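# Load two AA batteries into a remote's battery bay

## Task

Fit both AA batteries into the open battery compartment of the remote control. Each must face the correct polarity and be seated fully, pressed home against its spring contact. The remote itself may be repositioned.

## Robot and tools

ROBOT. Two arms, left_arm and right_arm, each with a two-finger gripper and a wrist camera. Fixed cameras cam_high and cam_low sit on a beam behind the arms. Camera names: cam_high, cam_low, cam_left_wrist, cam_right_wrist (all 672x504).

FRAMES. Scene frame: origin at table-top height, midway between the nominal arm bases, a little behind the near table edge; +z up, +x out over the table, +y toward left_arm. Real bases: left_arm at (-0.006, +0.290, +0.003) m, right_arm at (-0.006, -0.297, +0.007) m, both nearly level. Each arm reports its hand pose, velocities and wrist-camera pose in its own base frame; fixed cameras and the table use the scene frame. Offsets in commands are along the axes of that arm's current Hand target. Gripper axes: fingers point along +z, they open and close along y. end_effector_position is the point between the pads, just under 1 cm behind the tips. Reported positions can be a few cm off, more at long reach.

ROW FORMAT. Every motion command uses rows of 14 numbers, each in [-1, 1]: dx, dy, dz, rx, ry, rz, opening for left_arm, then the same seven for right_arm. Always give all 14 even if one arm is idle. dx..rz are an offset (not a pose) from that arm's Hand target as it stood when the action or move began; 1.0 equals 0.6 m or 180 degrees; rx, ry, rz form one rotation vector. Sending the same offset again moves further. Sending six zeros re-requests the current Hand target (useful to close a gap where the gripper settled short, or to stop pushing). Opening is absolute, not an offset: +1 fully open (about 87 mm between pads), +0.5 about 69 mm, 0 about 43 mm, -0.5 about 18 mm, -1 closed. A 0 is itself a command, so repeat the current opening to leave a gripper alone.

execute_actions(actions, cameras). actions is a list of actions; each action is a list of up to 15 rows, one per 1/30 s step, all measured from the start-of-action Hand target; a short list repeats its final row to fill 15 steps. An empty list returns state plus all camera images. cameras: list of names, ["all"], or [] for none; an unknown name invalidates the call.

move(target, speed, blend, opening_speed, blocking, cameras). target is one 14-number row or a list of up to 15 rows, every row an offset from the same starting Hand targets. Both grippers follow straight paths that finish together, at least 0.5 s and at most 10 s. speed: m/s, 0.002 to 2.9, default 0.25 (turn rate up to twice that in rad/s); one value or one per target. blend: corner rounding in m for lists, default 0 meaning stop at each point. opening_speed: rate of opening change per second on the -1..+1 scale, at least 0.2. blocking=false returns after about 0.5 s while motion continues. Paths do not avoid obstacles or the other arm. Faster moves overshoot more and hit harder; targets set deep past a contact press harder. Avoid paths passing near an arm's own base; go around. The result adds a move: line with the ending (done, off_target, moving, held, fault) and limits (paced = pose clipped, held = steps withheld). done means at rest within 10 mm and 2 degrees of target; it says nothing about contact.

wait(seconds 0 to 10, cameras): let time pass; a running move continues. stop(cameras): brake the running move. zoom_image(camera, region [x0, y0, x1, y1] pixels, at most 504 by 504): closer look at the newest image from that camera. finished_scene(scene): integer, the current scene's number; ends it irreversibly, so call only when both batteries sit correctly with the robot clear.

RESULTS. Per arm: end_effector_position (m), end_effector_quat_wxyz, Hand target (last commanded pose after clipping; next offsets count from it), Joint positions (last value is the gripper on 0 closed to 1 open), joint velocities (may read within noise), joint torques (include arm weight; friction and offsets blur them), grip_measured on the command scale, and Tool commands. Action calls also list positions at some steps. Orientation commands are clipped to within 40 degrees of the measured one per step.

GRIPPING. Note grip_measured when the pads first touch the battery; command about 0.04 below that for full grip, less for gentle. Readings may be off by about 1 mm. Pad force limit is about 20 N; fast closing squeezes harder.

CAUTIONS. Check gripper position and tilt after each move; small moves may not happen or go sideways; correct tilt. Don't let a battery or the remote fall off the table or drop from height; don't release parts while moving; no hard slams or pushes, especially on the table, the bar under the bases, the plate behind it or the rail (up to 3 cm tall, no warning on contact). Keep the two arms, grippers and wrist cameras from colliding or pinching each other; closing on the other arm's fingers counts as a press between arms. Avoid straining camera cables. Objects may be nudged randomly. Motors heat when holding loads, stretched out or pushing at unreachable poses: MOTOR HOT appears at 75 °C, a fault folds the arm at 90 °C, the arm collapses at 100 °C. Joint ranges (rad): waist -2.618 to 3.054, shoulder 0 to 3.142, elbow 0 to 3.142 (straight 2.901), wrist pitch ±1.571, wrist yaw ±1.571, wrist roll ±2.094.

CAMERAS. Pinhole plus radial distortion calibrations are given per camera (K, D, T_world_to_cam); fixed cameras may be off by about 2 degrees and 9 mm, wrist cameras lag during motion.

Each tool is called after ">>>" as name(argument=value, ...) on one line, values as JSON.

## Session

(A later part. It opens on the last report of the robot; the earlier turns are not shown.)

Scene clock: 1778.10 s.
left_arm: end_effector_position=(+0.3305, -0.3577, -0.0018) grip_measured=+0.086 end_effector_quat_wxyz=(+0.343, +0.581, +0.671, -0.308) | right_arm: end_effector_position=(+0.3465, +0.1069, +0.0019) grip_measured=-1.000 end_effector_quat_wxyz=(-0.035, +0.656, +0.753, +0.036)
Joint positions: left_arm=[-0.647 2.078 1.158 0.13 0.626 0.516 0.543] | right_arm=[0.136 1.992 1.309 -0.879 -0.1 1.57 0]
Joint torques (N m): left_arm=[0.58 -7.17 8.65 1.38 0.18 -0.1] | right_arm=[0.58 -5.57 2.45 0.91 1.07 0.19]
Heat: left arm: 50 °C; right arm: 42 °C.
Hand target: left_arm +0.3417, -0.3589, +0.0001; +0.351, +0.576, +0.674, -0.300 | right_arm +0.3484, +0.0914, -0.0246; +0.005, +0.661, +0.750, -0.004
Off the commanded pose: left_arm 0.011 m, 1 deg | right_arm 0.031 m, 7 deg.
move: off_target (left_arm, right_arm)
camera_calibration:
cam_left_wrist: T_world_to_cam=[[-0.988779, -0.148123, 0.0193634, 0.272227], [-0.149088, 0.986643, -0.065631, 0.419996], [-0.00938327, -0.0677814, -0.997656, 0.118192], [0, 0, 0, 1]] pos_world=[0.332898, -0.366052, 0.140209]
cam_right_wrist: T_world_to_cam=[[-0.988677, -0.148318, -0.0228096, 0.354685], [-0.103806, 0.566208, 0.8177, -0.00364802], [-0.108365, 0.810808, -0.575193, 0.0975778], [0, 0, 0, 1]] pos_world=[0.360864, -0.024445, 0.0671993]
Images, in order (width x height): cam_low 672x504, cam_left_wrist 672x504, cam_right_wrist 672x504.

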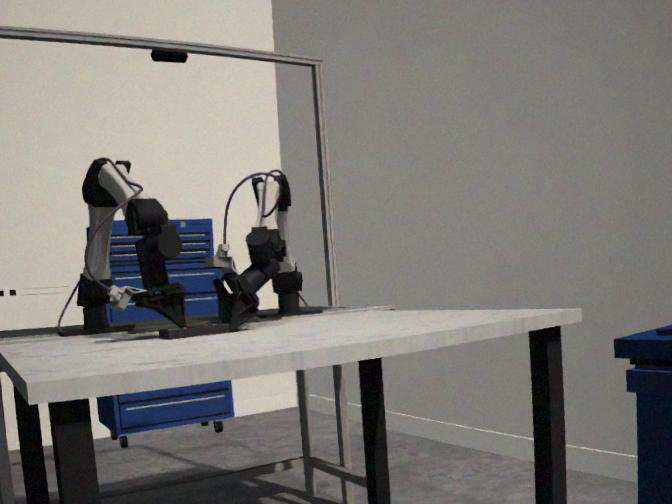

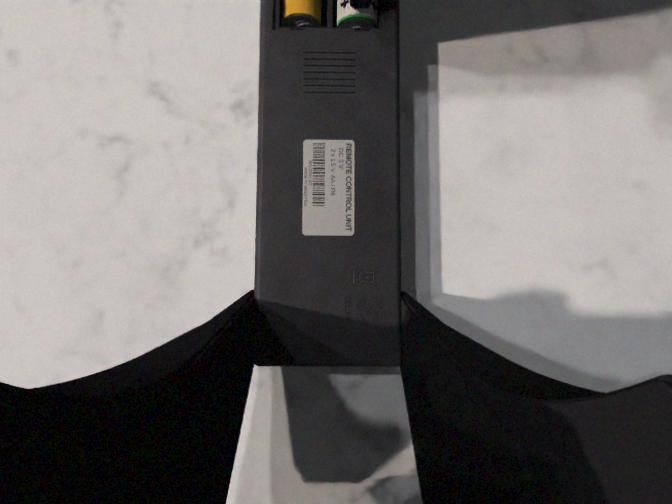

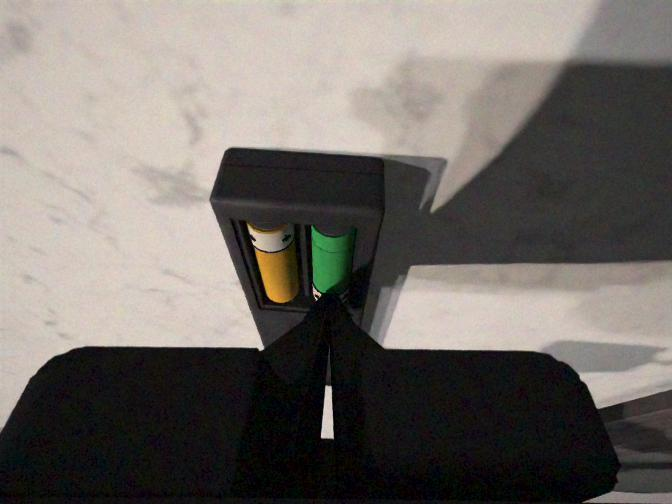

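>>> move(target=[[0,0,0,0,0,0,0.0,0.018,-0.003,-0.04,0,0,0,-1],[0,0,0,0,0,0,0.0,0.018,-0.003,-0.12,0,0,0,-1]], speed=[0.06,0.1], cameras=["cam_right_wrist","cam_left_wrist","cam_low"])

>>> zoom_image(camera="cam_right_wrist", region=[240, 130, 420, 280])

>>> zoom_image(camera="cam_left_wrist", region=[265, 0, 405, 50])

>>> zoom_image(camera="cam_low", region=[155, 310, 215, 350])

Scene clock: 1783.93 s.
left_arm: end_effector_position=(+0.3305, -0.3576, -0.0019) grip_measured=+0.086 end_effector_quat_wxyz=(+0.343, +0.581, +0.671, -0.308) | right_arm: end_effector_position=(+0.3362, +0.0997, +0.0349) grip_measured=-1.000 end_effector_quat_wxyz=(-0.014, +0.660, +0.751, -0.017)
Joint positions: left_arm=[-0.647 2.078 1.158 0.13 0.626 0.516 0.543] | right_arm=[0.169 1.946 1.404 -1.073 -0.001 1.61 0]
Joint torques (N m): left_arm=[0.58 -7.16 8.65 1.39 0.17 -0.09] | right_arm=[0.47 -10.8 7.06 0.32 0.19 0.19]
Heat: left arm: 50 °C; right arm: 42 °C.
Hand target: left_arm +0.3417, -0.3588, +0.0001; +0.351, +0.576, +0.674, -0.300 | right_arm +0.3450, +0.1028, +0.0472; +0.005, +0.661, +0.750, -0.004
Off the commanded pose: left_arm 0.012 m, 1 deg | right_arm 0.016 m, 3 deg.
move: off_target (left_arm, right_arm)
camera_calibration:
cam_left_wrist: T_world_to_cam=[[-0.98873, -0.148408, 0.0196779, 0.272066], [-0.149387, 0.986648, -0.0648755, 0.419977], [-0.0097871, -0.067084, -0.997699, 0.118389], [0, 0, 0, 1]] pos_world=[0.332897, -0.366051, 0.140009]
cam_right_wrist: T_world_to_cam=[[-0.989268, -0.142808, 0.0309078, 0.341864], [-0.0703888, 0.651151, 0.755677, -0.0451669], [-0.128042, 0.745391, -0.654215, 0.137137], [0, 0, 0, 1]] pos_world=[0.352575, -0.0239896, 0.113283]
Images, in order (width x height): cam_low 672x504, cam_left_wrist 672x504, cam_right_wrist 672x504.

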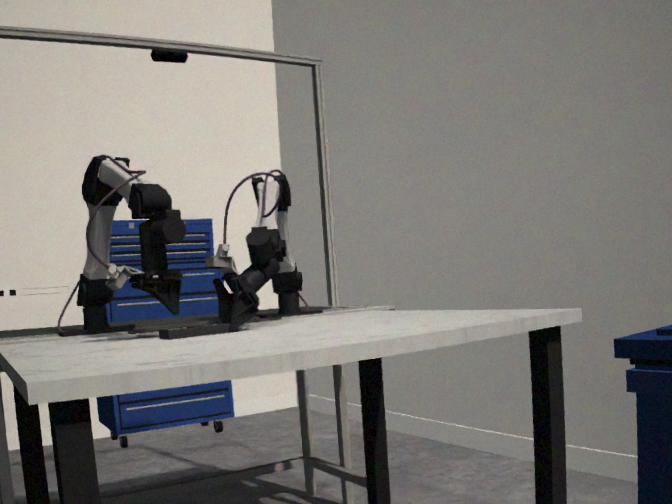

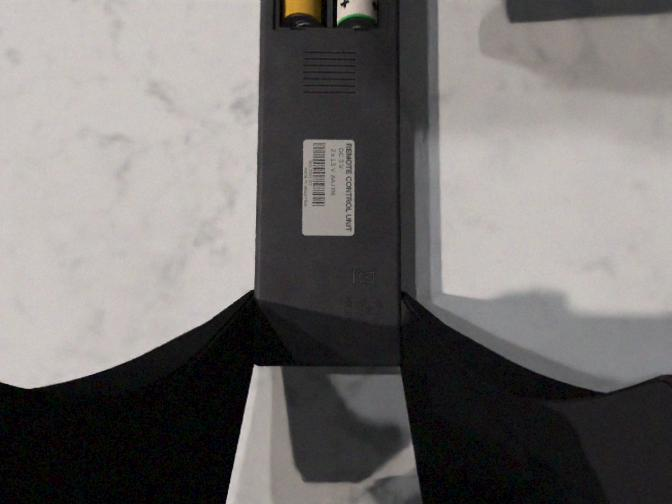

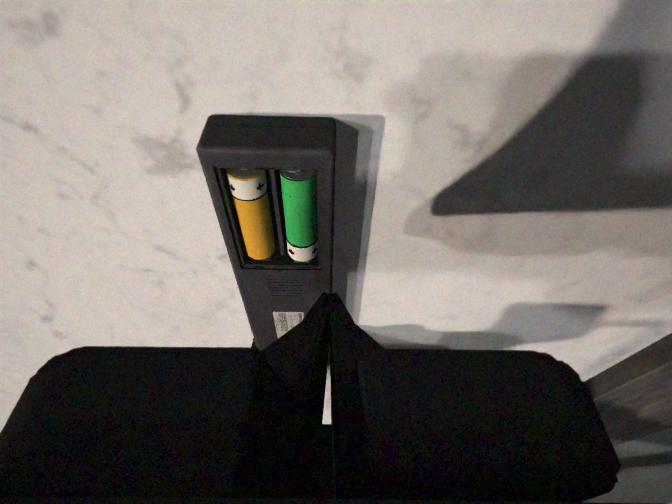

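Scaled by 2.800 from the camera's 672x504 image, which has a finer 960x720 frame.

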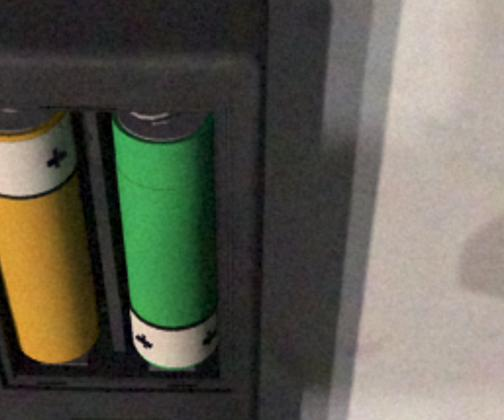

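Scaled by 3.600 from the camera's 672x504 image, which has a finer 960x720 frame.

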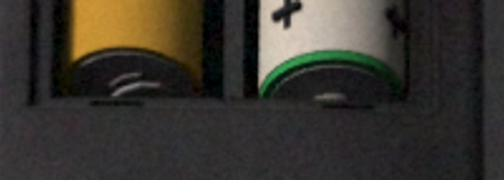

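Scaled by 8.400 from the camera's 672x504 image, which has a finer 960x720 frame.

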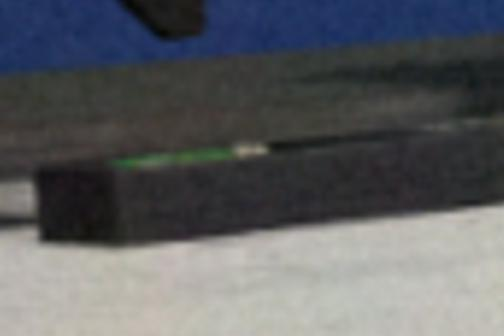

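>>> zoom_image(camera="cam_low", region=[157, 320, 193, 344])

>>> zoom_image(camera="cam_right_wrist", region=[215, 155, 345, 280])

>>> zoom_image(camera="cam_left_wrist", region=[275, 0, 385, 40])

Scaled by 14.000 from the camera's 672x504 image, which has a finer 960x720 frame.

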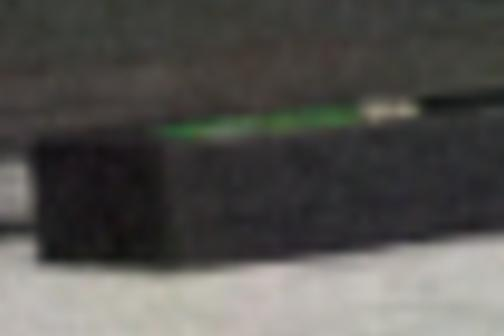

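Scaled by 3.877 from the camera's 672x504 image, which has a finer 960x720 frame.

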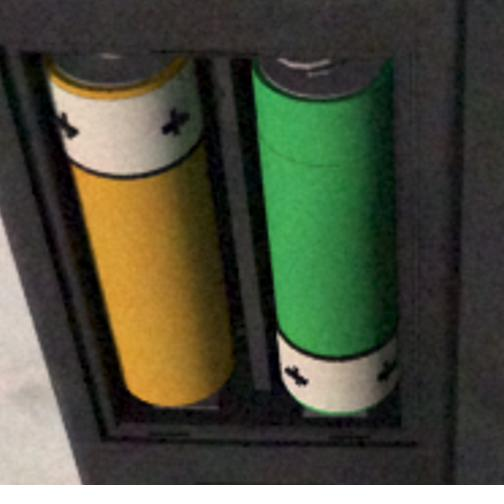

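Scaled by 4.582 from the camera's 672x504 image, which has a finer 960x720 frame.

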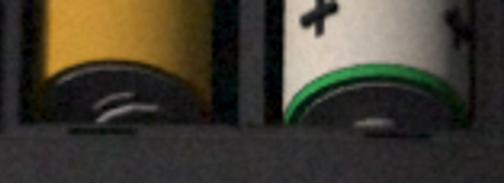

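>>> move(target=[0,0,0,0,0,0,0.0,0.0308,0.0107,0.0525,0,0,0,-1], speed=0.08, cameras=["cam_right_wrist","cam_left_wrist"])

>>> zoom_image(camera="cam_right_wrist", region=[240, 180, 420, 330])

>>> zoom_image(camera="cam_left_wrist", region=[275, 0, 385, 40])

Scene clock: 1815.77 s.
left_arm: end_effector_position=(+0.3305, -0.3576, -0.0019) grip_measured=+0.086 end_effector_quat_wxyz=(+0.343, +0.581, +0.671, -0.308) | right_arm: end_effector_position=(+0.3440, +0.1199, +0.0163) grip_measured=-1.000 end_effector_quat_wxyz=(-0.005, +0.657, +0.754, -0.007)
Joint positions: left_arm=[-0.647 2.078 1.158 0.13 0.626 0.516 0.543] | right_arm=[0.221 1.988 1.387 -0.988 0 1.655 0]
Joint torques (N m): left_arm=[0.59 -7.15 8.64 1.39 0.17 -0.1] | right_arm=[0.25 -8.99 5.04 0.62 0.33 0.23]
Heat: left arm: 51 °C; right arm: 44 °C.
Hand target: left_arm +0.3417, -0.3588, +0.0001; +0.351, +0.576, +0.674, -0.300 | right_arm +0.3492, +0.1215, +0.0155; +0.005, +0.661, +0.750, -0.004
Off the commanded pose: left_arm 0.012 m, 1 deg | right_arm 0.005 m, 1 deg.
move: off_target (left_arm)
camera_calibration:
cam_left_wrist: T_world_to_cam=[[-0.98873, -0.148408, 0.0196779, 0.272066], [-0.149387, 0.986648, -0.0648755, 0.419977], [-0.0097871, -0.067084, -0.997699, 0.118389], [0, 0, 0, 1]] pos_world=[0.332897, -0.366051, 0.140009]
cam_right_wrist: T_world_to_cam=[[-0.988651, -0.150135, 0.00532897, 0.354104], [-0.0944007, 0.648449, 0.755382, -0.0352182], [-0.116865, 0.746306, -0.655263, 0.107055], [0, 0, 0, 1]] pos_world=[0.359271, -0.00389505, 0.0948651]
Images, in order (width x height): cam_left_wrist 672x504, cam_right_wrist 672x504.

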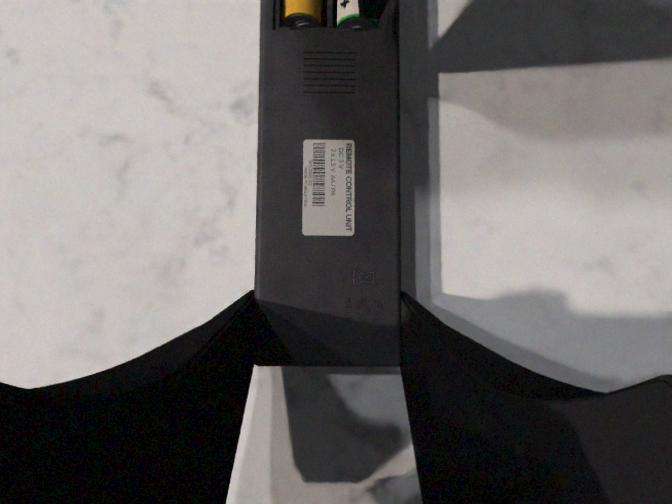

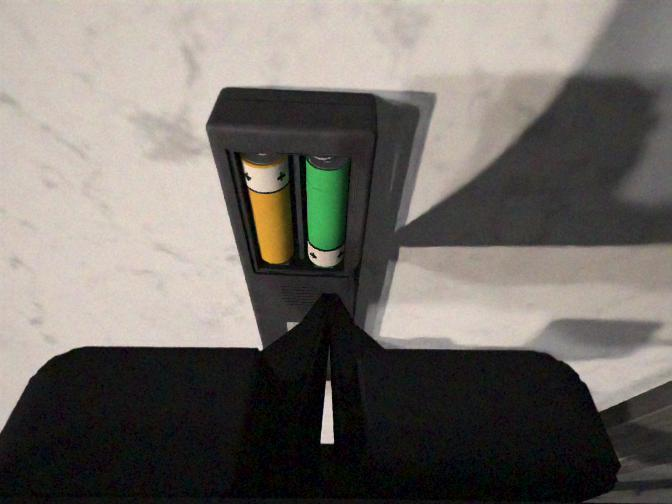

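Scaled by 2.800 from the camera's 672x504 image, which has a finer 960x720 frame.

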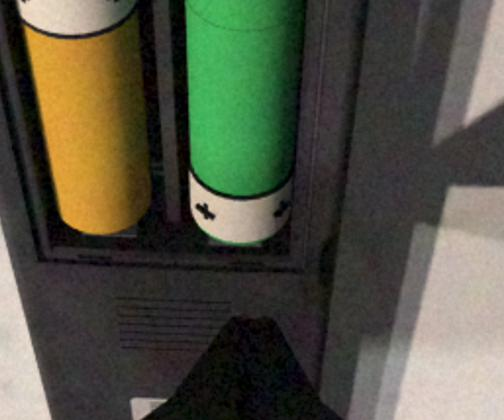

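Scaled by 4.582 from the camera's 672x504 image, which has a finer 960x720 frame.

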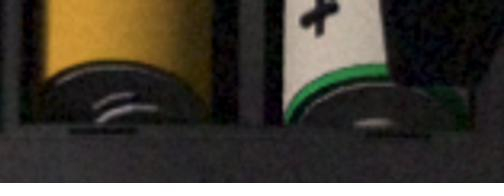

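>>> move(target=[[0,0,0,0,0,0,0.0,-0.0133,0.005,0.018,0,0,0,-1],[0,0,0,0,0,0,0.0,-0.0133,0.005,0.0518,0,0,0,-1]], speed=0.06, blend=[0.004,0], cameras=["cam_right_wrist","cam_left_wrist","cam_low"])

>>> zoom_image(camera="cam_right_wrist", region=[240, 180, 420, 330])

>>> zoom_image(camera="cam_left_wrist", region=[275, 0, 385, 40])

>>> zoom_image(camera="cam_low", region=[157, 320, 193, 344])

Scene clock: 1821.57 s.
left_arm: end_effector_position=(+0.3305, -0.3576, -0.0019) grip_measured=+0.086 end_effector_quat_wxyz=(+0.343, +0.581, +0.671, -0.308) | right_arm: end_effector_position=(+0.3463, +0.1174, +0.0029) grip_measured=-1.000 end_effector_quat_wxyz=(-0.011, +0.662, +0.749, -0.002)
Joint positions: left_arm=[-0.647 2.078 1.158 0.13 0.626 0.516 0.543] | right_arm=[0.206 2.011 1.361 -0.938 -0.015 1.654 0]
Joint torques (N m): left_arm=[0.54 -7.17 8.66 1.39 0.18 -0.09] | right_arm=[-0.24 -6.26 2.84 1.06 0.39 -0.07]
Heat: left arm: 51 °C; right arm: 44 °C.
Hand target: left_arm +0.3417, -0.3589, +0.0001; +0.351, +0.576, +0.674, -0.300 | right_arm +0.3533, +0.1136, -0.0154; +0.005, +0.661, +0.750, -0.004
Off the commanded pose: left_arm 0.012 m, 1 deg | right_arm 0.020 m, 2 deg.
move: off_target (left_arm, right_arm)
camera_calibration:
cam_left_wrist: T_world_to_cam=[[-0.98873, -0.148408, 0.0196779, 0.272066], [-0.149387, 0.986648, -0.0648755, 0.419977], [-0.0097871, -0.067084, -0.997699, 0.118389], [0, 0, 0, 1]] pos_world=[0.332897, -0.366051, 0.140009]
cam_right_wrist: T_world_to_cam=[[-0.990641, -0.136374, 0.00561743, 0.355186], [-0.0835153, 0.638191, 0.765334, -0.0258963], [-0.107957, 0.757703, -0.643608, 0.0958964], [0, 0, 0, 1]] pos_world=[0.360052, -0.00769591, 0.0795438]
Images, in order (width x height): cam_low 672x504, cam_left_wrist 672x504, cam_right_wrist 672x504.

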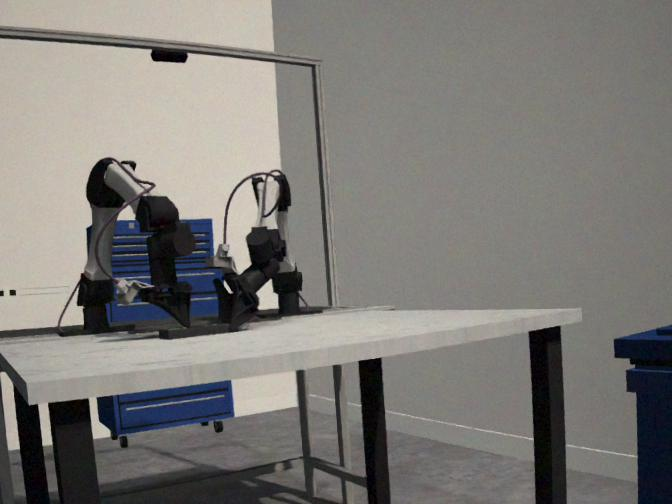

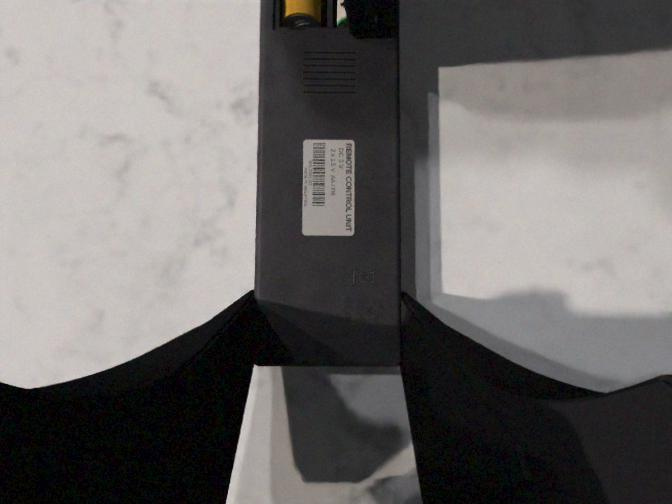

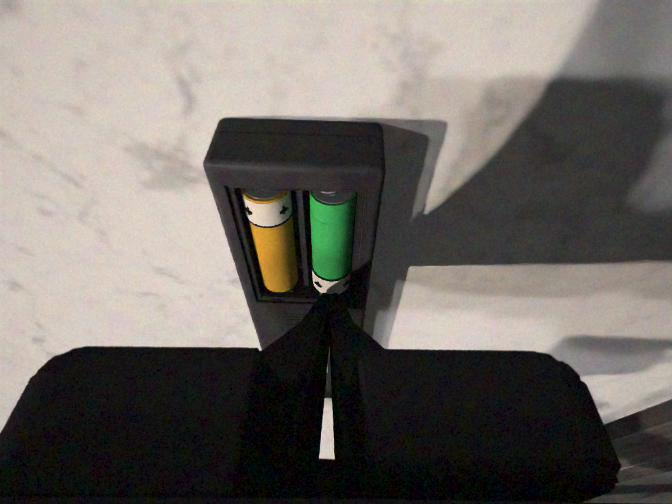

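Scaled by 2.800 from the camera's 672x504 image, which has a finer 960x720 frame.

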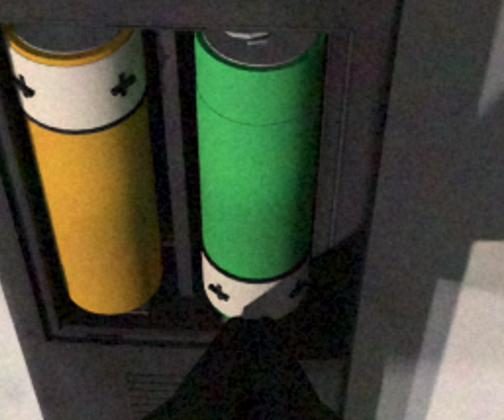

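Scaled by 4.582 from the camera's 672x504 image, which has a finer 960x720 frame.

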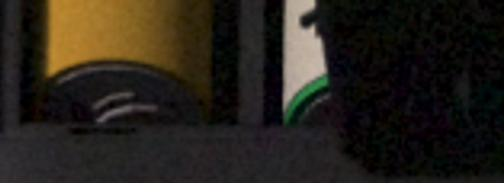

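Scaled by 14.000 from the camera's 672x504 image, which has a finer 960x720 frame.

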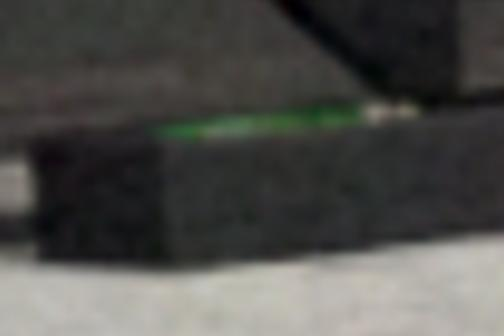

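>>> move(target=[[0,0,0,0,0,0,0.0,0,0,-0.03,0,0,0,-1],[0,0,0,0,0,0,0.0,0,0,-0.09,0,0,0,-1]], speed=0.06, blend=[0.005,0], cameras=["cam_left_wrist","cam_right_wrist","cam_low"])

Scene clock: 1835.93 s.
left_arm: end_effector_position=(+0.3305, -0.3576, -0.0019) grip_measured=+0.086 end_effector_quat_wxyz=(+0.343, +0.581, +0.671, -0.308) | right_arm: end_effector_position=(+0.3427, +0.1140, +0.0237) grip_measured=-1.000 end_effector_quat_wxyz=(-0.015, +0.662, +0.749, -0.020)
Joint positions: left_arm=[-0.647 2.078 1.158 0.13 0.626 0.516 0.543] | right_arm=[0.206 1.997 1.43 -1.055 0 1.653 0]
Joint torques (N m): left_arm=[0.57 -7.19 8.64 1.39 0.18 -0.1] | right_arm=[-0.2 -11.77 6.83 0.24 0.31 0.02]
Heat: left arm: 51 °C; right arm: 42 °C.
Hand target: left_arm +0.3417, -0.3589, +0.0001; +0.351, +0.576, +0.674, -0.300 | right_arm +0.3531, +0.1143, +0.0384; +0.005, +0.661, +0.750, -0.004
Off the commanded pose: left_arm 0.012 m, 1 deg | right_arm 0.018 m, 3 deg.
move: off_target (left_arm, right_arm)
camera_calibration:
cam_left_wrist: T_world_to_cam=[[-0.98873, -0.148408, 0.0196779, 0.272066], [-0.149387, 0.986648, -0.0648755, 0.419977], [-0.0097871, -0.067084, -0.997699, 0.118389], [0, 0, 0, 1]] pos_world=[0.332897, -0.366051, 0.140009]
cam_right_wrist: T_world_to_cam=[[-0.989882, -0.136803, 0.0376713, 0.350077], [-0.0617968, 0.654621, 0.753427, -0.0489101], [-0.127731, 0.743476, -0.656451, 0.120237], [0, 0, 0, 1]] pos_world=[0.35887, -0.00948406, 0.102592]
Images, in order (width x height): cam_low 672x504, cam_left_wrist 672x504, cam_right_wrist 672x504.

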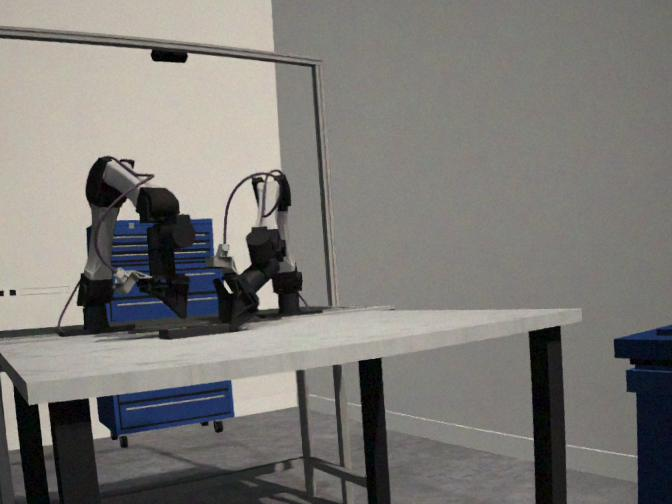

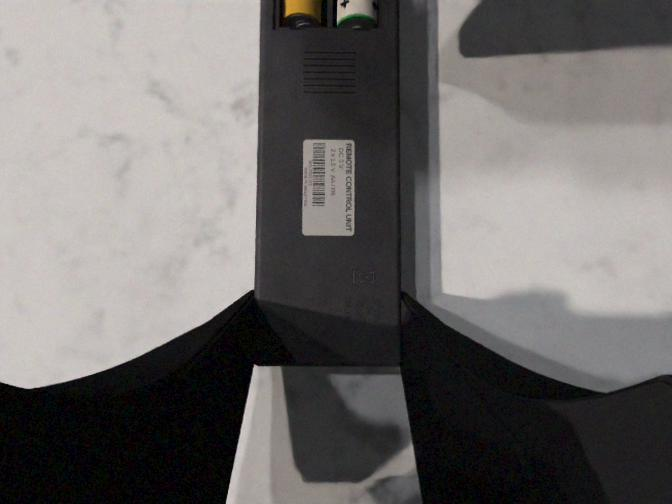

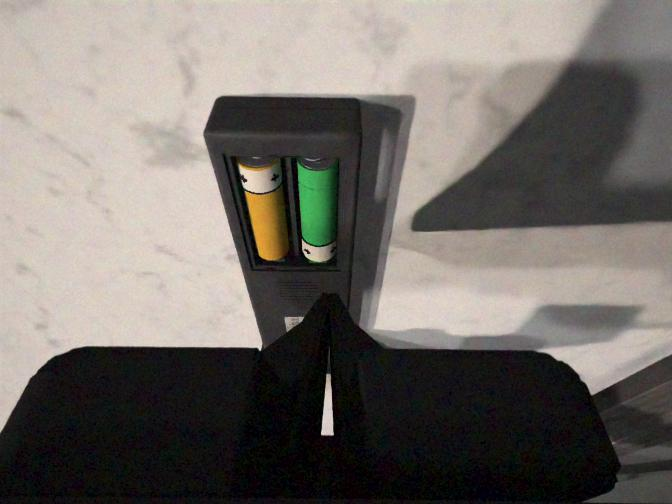

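>>> zoom_image(camera="cam_right_wrist", region=[200, 130, 390, 280])

>>> zoom_image(camera="cam_left_wrist", region=[265, 0, 405, 40])

>>> zoom_image(camera="cam_low", region=[150, 310, 250, 350])

Scaled by 2.653 from the camera's 672x504 image, which has a finer 960x720 frame.

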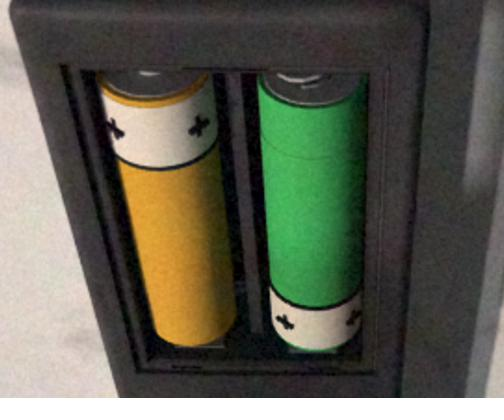

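Scaled by 3.600 from the camera's 672x504 image, which has a finer 960x720 frame.

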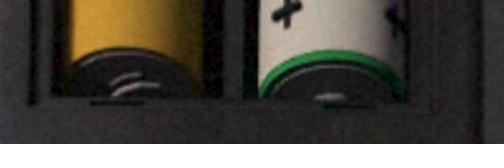

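Scaled by 5.040 from the camera's 672x504 image, which has a finer 960x720 frame.

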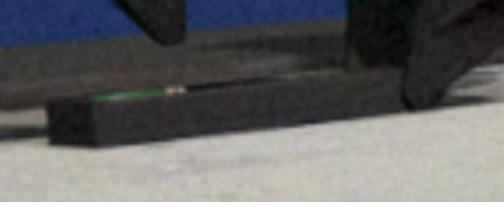

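>>> zoom_image(camera="cam_low", region=[157, 322, 193, 344])

>>> zoom_image(camera="cam_low", region=[180, 318, 216, 340])

>>> zoom_image(camera="cam_left_wrist", region=[275, 0, 385, 40])

Scaled by 14.000 from the camera's 672x504 image, which has a finer 960x720 frame.

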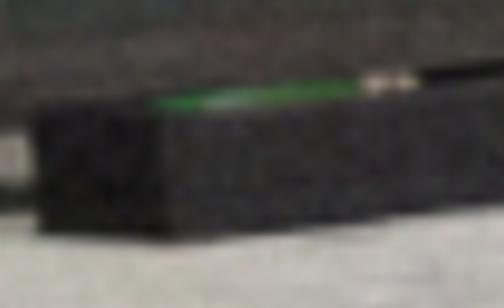

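Scaled by 14.000 from the camera's 672x504 image, which has a finer 960x720 frame.

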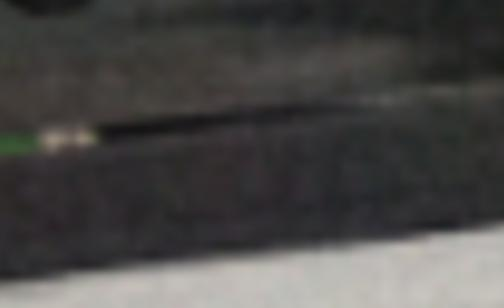

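Scaled by 4.582 from the camera's 672x504 image, which has a finer 960x720 frame.

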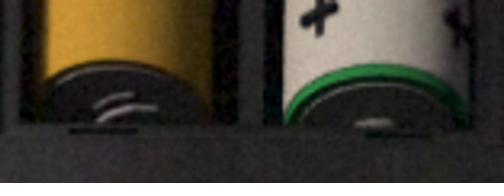

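>>> move(target=[[0,0,0,0,0,0,0.0,-0.0046,-0.0033,0.0433,0,0,0,-1],[0,0,0,0,0,0,0.0,-0.004,-0.0033,0.09,0,0,0,-1]], speed=0.05, blend=[0.003,0], cameras=["cam_right_wrist","cam_left_wrist"])

>>> zoom_image(camera="cam_left_wrist", region=[265, 0, 405, 40])

Scene clock: 1867.17 s.
left_arm: end_effector_position=(+0.3305, -0.3576, -0.0019) grip_measured=+0.086 end_effector_quat_wxyz=(+0.343, +0.581, +0.671, -0.308) | right_arm: end_effector_position=(+0.3459, +0.1142, +0.0023) grip_measured=-1.000 end_effector_quat_wxyz=(-0.008, +0.663, +0.749, -0.003)
Joint positions: left_arm=[-0.647 2.078 1.158 0.13 0.626 0.516 0.543] | right_arm=[0.2 2.005 1.35 -0.93 -0.009 1.649 0]
Joint torques (N m): left_arm=[0.57 -7.16 8.65 1.39 0.18 -0.11] | right_arm=[-0.49 -5.93 2.85 0.99 0.34 -0.03]
Heat: left arm: 51 °C; right arm: 47 °C.
Hand target: left_arm +0.3417, -0.3589, +0.0001; +0.351, +0.576, +0.674, -0.300 | right_arm +0.3516, +0.1110, -0.0154; +0.005, +0.661, +0.750, -0.004
Off the commanded pose: left_arm 0.012 m, 1 deg | right_arm 0.019 m, 2 deg.
move: off_target (left_arm, right_arm)
camera_calibration:
cam_left_wrist: T_world_to_cam=[[-0.98873, -0.148408, 0.0196779, 0.272066], [-0.149387, 0.986648, -0.0648755, 0.419977], [-0.0097871, -0.067084, -0.997699, 0.118389], [0, 0, 0, 1]] pos_world=[0.332897, -0.366051, 0.140009]
cam_right_wrist: T_world_to_cam=[[-0.990803, -0.135309, 0.0013157, 0.35432], [-0.0867348, 0.642518, 0.761346, -0.0227486], [-0.103863, 0.754229, -0.648345, 0.0968558], [0, 0, 0, 1]] pos_world=[0.359148, -0.0104923, 0.0796493]
Images, in order (width x height): cam_left_wrist 672x504, cam_right_wrist 672x504.

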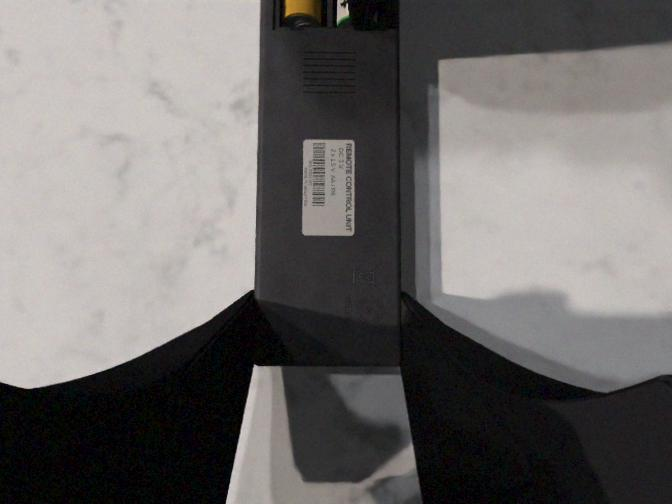

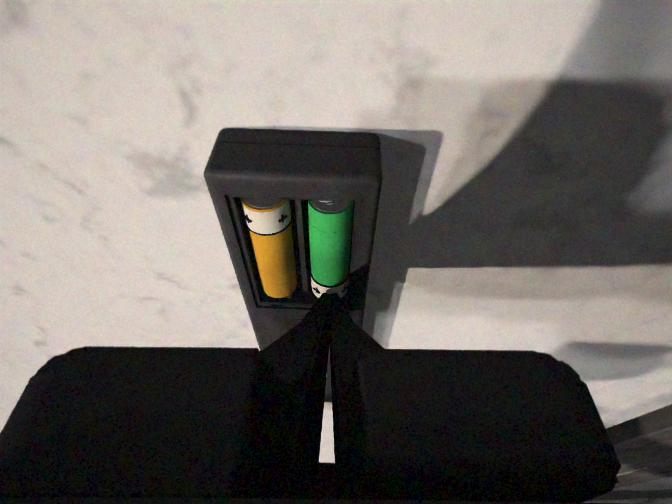

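Scaled by 3.600 from the camera's 672x504 image, which has a finer 960x720 frame.

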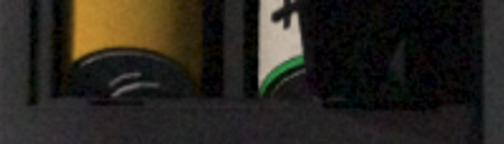

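>>> zoom_image(camera="cam_right_wrist", region=[230, 190, 390, 320])

Scaled by 3.150 from the camera's 672x504 image, which has a finer 960x720 frame.

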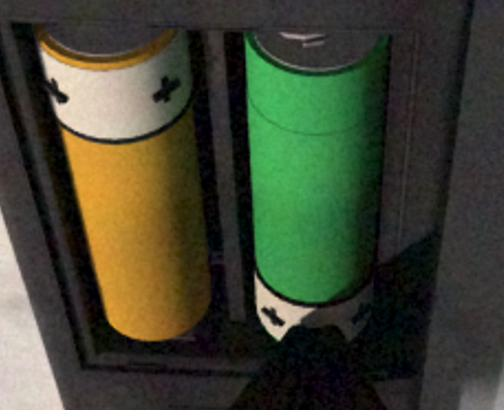

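>>> move(target=[[0,0,0,0,0,0,0.0,-0.0059,-0.0006,-0.07,0,0,0,-1],[0,0,0,0,0,0,0.0,-0.0158,-0.0019,-0.0698,0,0,0,-1],[0,0,0,0,0,0,0.0,-0.0151,0,0.0,0,0,0,-1]], speed=0.05, blend=[0.002,0.003,0], cameras=["cam_right_wrist","cam_left_wrist"])

>>> zoom_image(camera="cam_left_wrist", region=[265, 0, 405, 40])

>>> zoom_image(camera="cam_right_wrist", region=[230, 190, 390, 320])

Scene clock: 1878.30 s.
left_arm: end_effector_position=(+0.3305, -0.3576, -0.0019) grip_measured=+0.086 end_effector_quat_wxyz=(+0.343, +0.581, +0.671, -0.308) | right_arm: end_effector_position=(+0.3475, +0.1047, +0.0025) grip_measured=-1.000 end_effector_quat_wxyz=(-0.006, +0.663, +0.749, -0.003)
Joint positions: left_arm=[-0.647 2.078 1.158 0.13 0.626 0.516 0.543] | right_arm=[0.175 2.001 1.347 -0.928 -0.005 1.625 0]
Joint torques (N m): left_arm=[0.65 -7.16 8.59 1.39 0.17 -0.1] | right_arm=[-0.36 -6.39 2.91 0.97 0.29 -0.11]
Heat: left arm: 51 °C; right arm: 45 °C.
Hand target: left_arm +0.3417, -0.3589, +0.0001; +0.351, +0.576, +0.674, -0.300 | right_arm +0.3527, +0.1020, -0.0153; +0.005, +0.661, +0.750, -0.004
Off the commanded pose: left_arm 0.012 m, 1 deg | right_arm 0.019 m, 1 deg.
move: off_target (left_arm, right_arm)
camera_calibration:
cam_left_wrist: T_world_to_cam=[[-0.98873, -0.148408, 0.0196779, 0.272066], [-0.149387, 0.986648, -0.0648755, 0.419977], [-0.0097871, -0.067084, -0.997699, 0.118389], [0, 0, 0, 1]] pos_world=[0.332897, -0.366051, 0.140009]
cam_right_wrist: T_world_to_cam=[[-0.990909, -0.13453, -0.000939168, 0.354482], [-0.0882342, 0.644605, 0.759407, -0.0163921], [-0.101558, 0.752586, -0.650615, 0.103703], [0, 0, 0, 1]] pos_world=[0.360345, -0.0197904, 0.0802518]
Images, in order (width x height): cam_left_wrist 672x504, cam_right_wrist 672x504.

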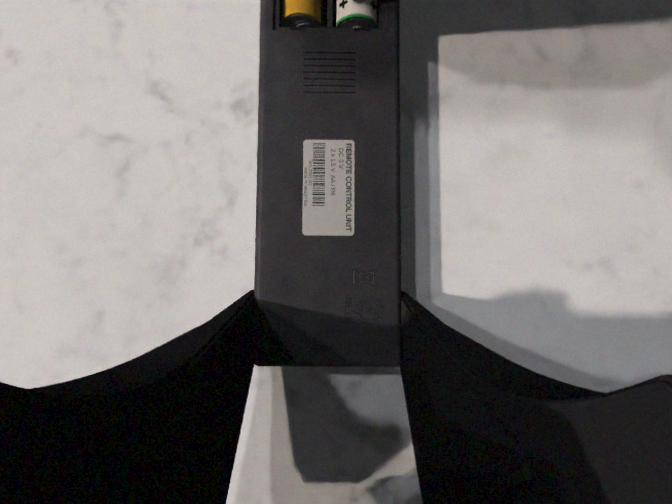

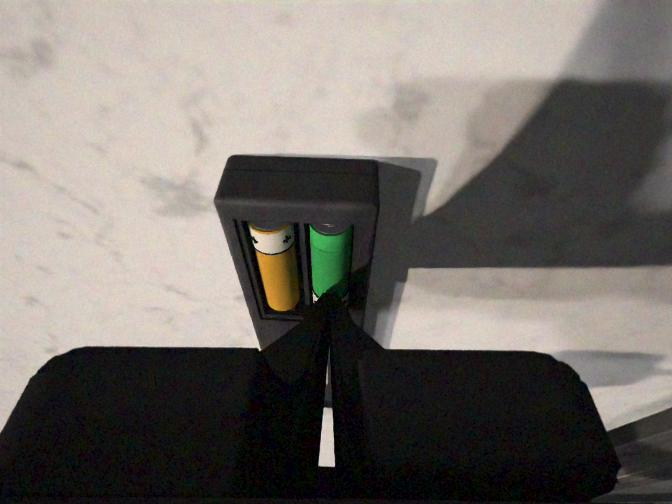

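Scaled by 3.600 from the camera's 672x504 image, which has a finer 960x720 frame.

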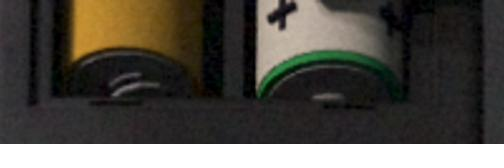

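Scaled by 3.150 from the camera's 672x504 image, which has a finer 960x720 frame.

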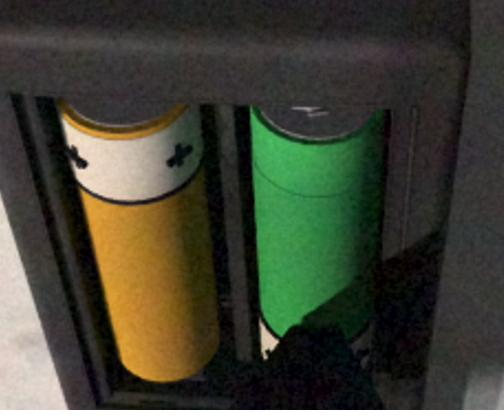

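>>> move(target=[[0,0,0,0,0,0,0.0,0,0,-0.035,0,0,0,-1],[0,0,0,0,0,0,0.0,0,0,-0.16,0,0,0,-1]], speed=[0.05,0.1], blend=[0.005,0], cameras=["cam_right_wrist","cam_low"])

>>> zoom_image(camera="cam_right_wrist", region=[200, 100, 390, 280])

>>> zoom_image(camera="cam_low", region=[157, 322, 193, 344])

Scene clock: 1883.83 s.
left_arm: end_effector_position=(+0.3305, -0.3576, -0.0019) grip_measured=+0.086 end_effector_quat_wxyz=(+0.343, +0.581, +0.671, -0.308) | right_arm: end_effector_position=(+0.3446, +0.1032, +0.0670) grip_measured=-1.000 end_effector_quat_wxyz=(-0.014, +0.663, +0.749, -0.018)
Joint positions: left_arm=[-0.647 2.078 1.158 0.13 0.626 0.516 0.543] | right_arm=[0.175 1.951 1.543 -1.209 0 1.625 0]
Joint torques (N m): left_arm=[0.58 -7.17 8.66 1.4 0.18 -0.09] | right_arm=[0.13 -10.89 7.02 0.25 0.25 -0.04]
Heat: left arm: 51 °C; right arm: 44 °C.
Hand target: left_arm +0.3417, -0.3589, +0.0001; +0.351, +0.576, +0.674, -0.300 | right_arm +0.3524, +0.1032, +0.0806; +0.005, +0.661, +0.750, -0.004
Off the commanded pose: left_arm 0.012 m, 1 deg | right_arm 0.016 m, 3 deg.
move: off_target (left_arm, right_arm)
camera_calibration:
cam_right_wrist: T_world_to_cam=[[-0.990293, -0.134907, 0.0334743, 0.349028], [-0.0635091, 0.653374, 0.754367, -0.0736441], [-0.12364, 0.744918, -0.655599, 0.155302], [0, 0, 0, 1]] pos_world=[0.360165, -0.0204841, 0.145687]
Images, in order (width x height): cam_low 672x504, cam_right_wrist 672x504.

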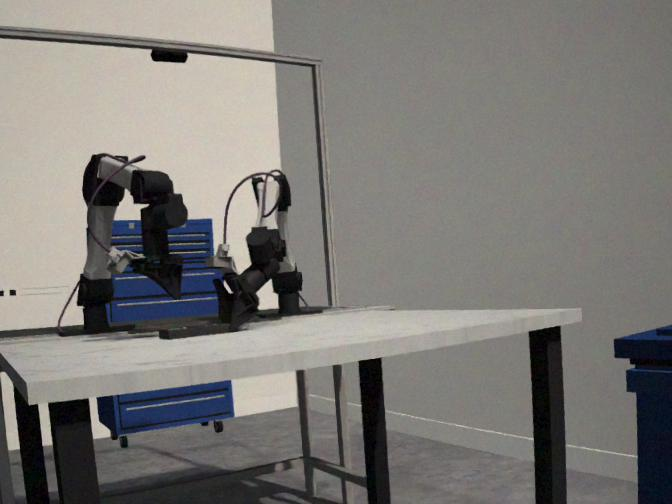

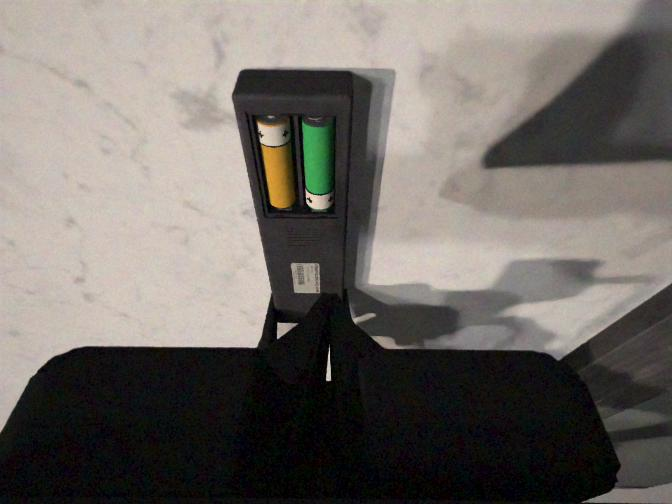

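Scaled by 2.653 from the camera's 672x504 image, which has a finer 960x720 frame.

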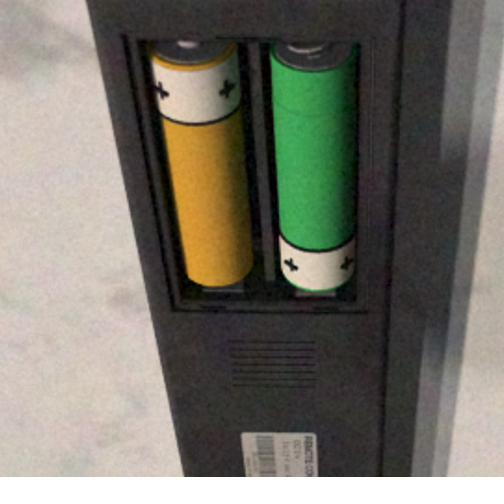

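Scaled by 14.000 from the camera's 672x504 image, which has a finer 960x720 frame.

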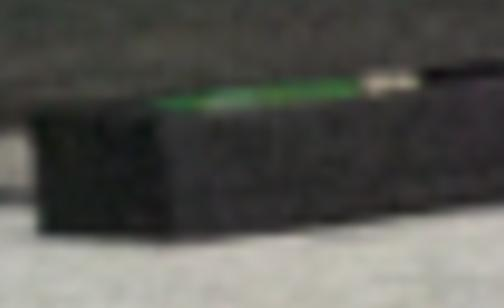

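>>> move(target=[[0,0,0,0,0,0,0.5,0,0,0,0,0,0,-1]], speed=0.05, opening_speed=0.4, cameras=["cam_left_wrist","cam_right_wrist"])

Scene clock: 1888.90 s.
left_arm: end_effector_position=(+0.3305, -0.3576, -0.0019) grip_measured=+0.500 end_effector_quat_wxyz=(+0.343, +0.581, +0.671, -0.308) | right_arm: end_effector_position=(+0.3445, +0.1032, +0.0670) grip_measured=-1.000 end_effector_quat_wxyz=(-0.014, +0.663, +0.749, -0.018)
Joint positions: left_arm=[-0.647 2.078 1.158 0.13 0.626 0.516 0.75] | right_arm=[0.175 1.951 1.543 -1.209 0 1.625 0]
Joint torques (N m): left_arm=[0.57 -7.13 8.66 1.4 0.17 -0.1] | right_arm=[-0.1 -11.28 7.39 0.32 0.29 -0.04]
Heat: left arm: 51 °C; right arm: 44 °C.
Hand target: left_arm +0.3417, -0.3589, +0.0001; +0.351, +0.576, +0.674, -0.300 | right_arm +0.3524, +0.1032, +0.0806; +0.005, +0.661, +0.750, -0.004
Off the commanded pose: left_arm 0.012 m, 1 deg | right_arm 0.016 m, 3 deg.
move: off_target (left_arm, right_arm)
camera_calibration:
cam_left_wrist: T_world_to_cam=[[-0.98873, -0.148408, 0.0196779, 0.272066], [-0.149387, 0.986648, -0.0648755, 0.419977], [-0.0097871, -0.067084, -0.997699, 0.118389], [0, 0, 0, 1]] pos_world=[0.332897, -0.366051, 0.140009]
cam_right_wrist: T_world_to_cam=[[-0.990274, -0.134932, 0.0339147, 0.348858], [-0.0632035, 0.65345, 0.754327, -0.0737534], [-0.123945, 0.744847, -0.655623, 0.155402], [0, 0, 0, 1]] pos_world=[0.360065, -0.020484, 0.145688]
Images, in order (width x height): cam_left_wrist 672x504, cam_right_wrist 672x504.

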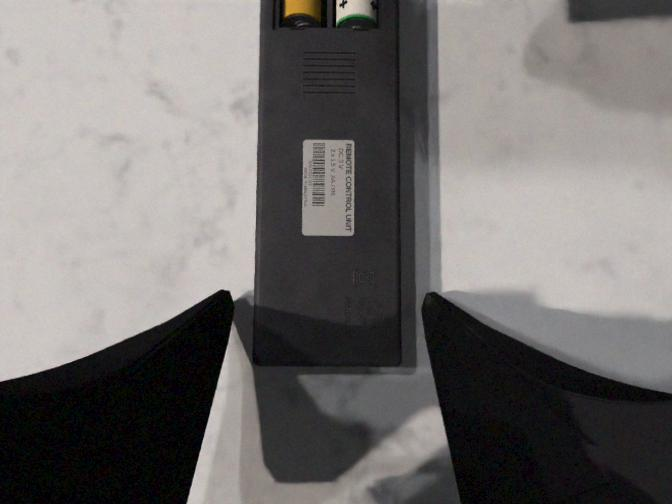

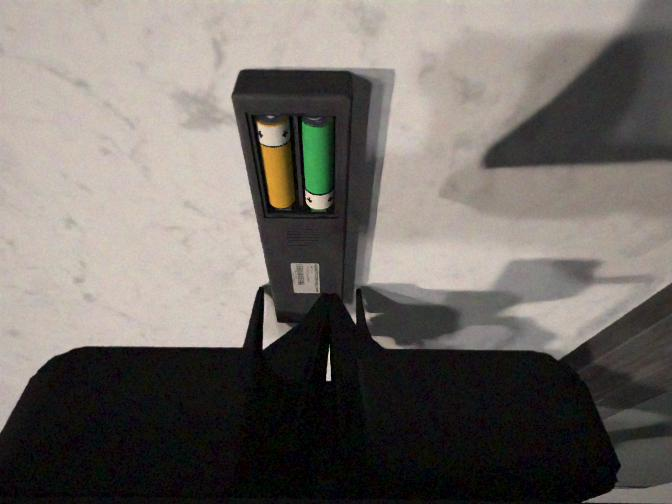

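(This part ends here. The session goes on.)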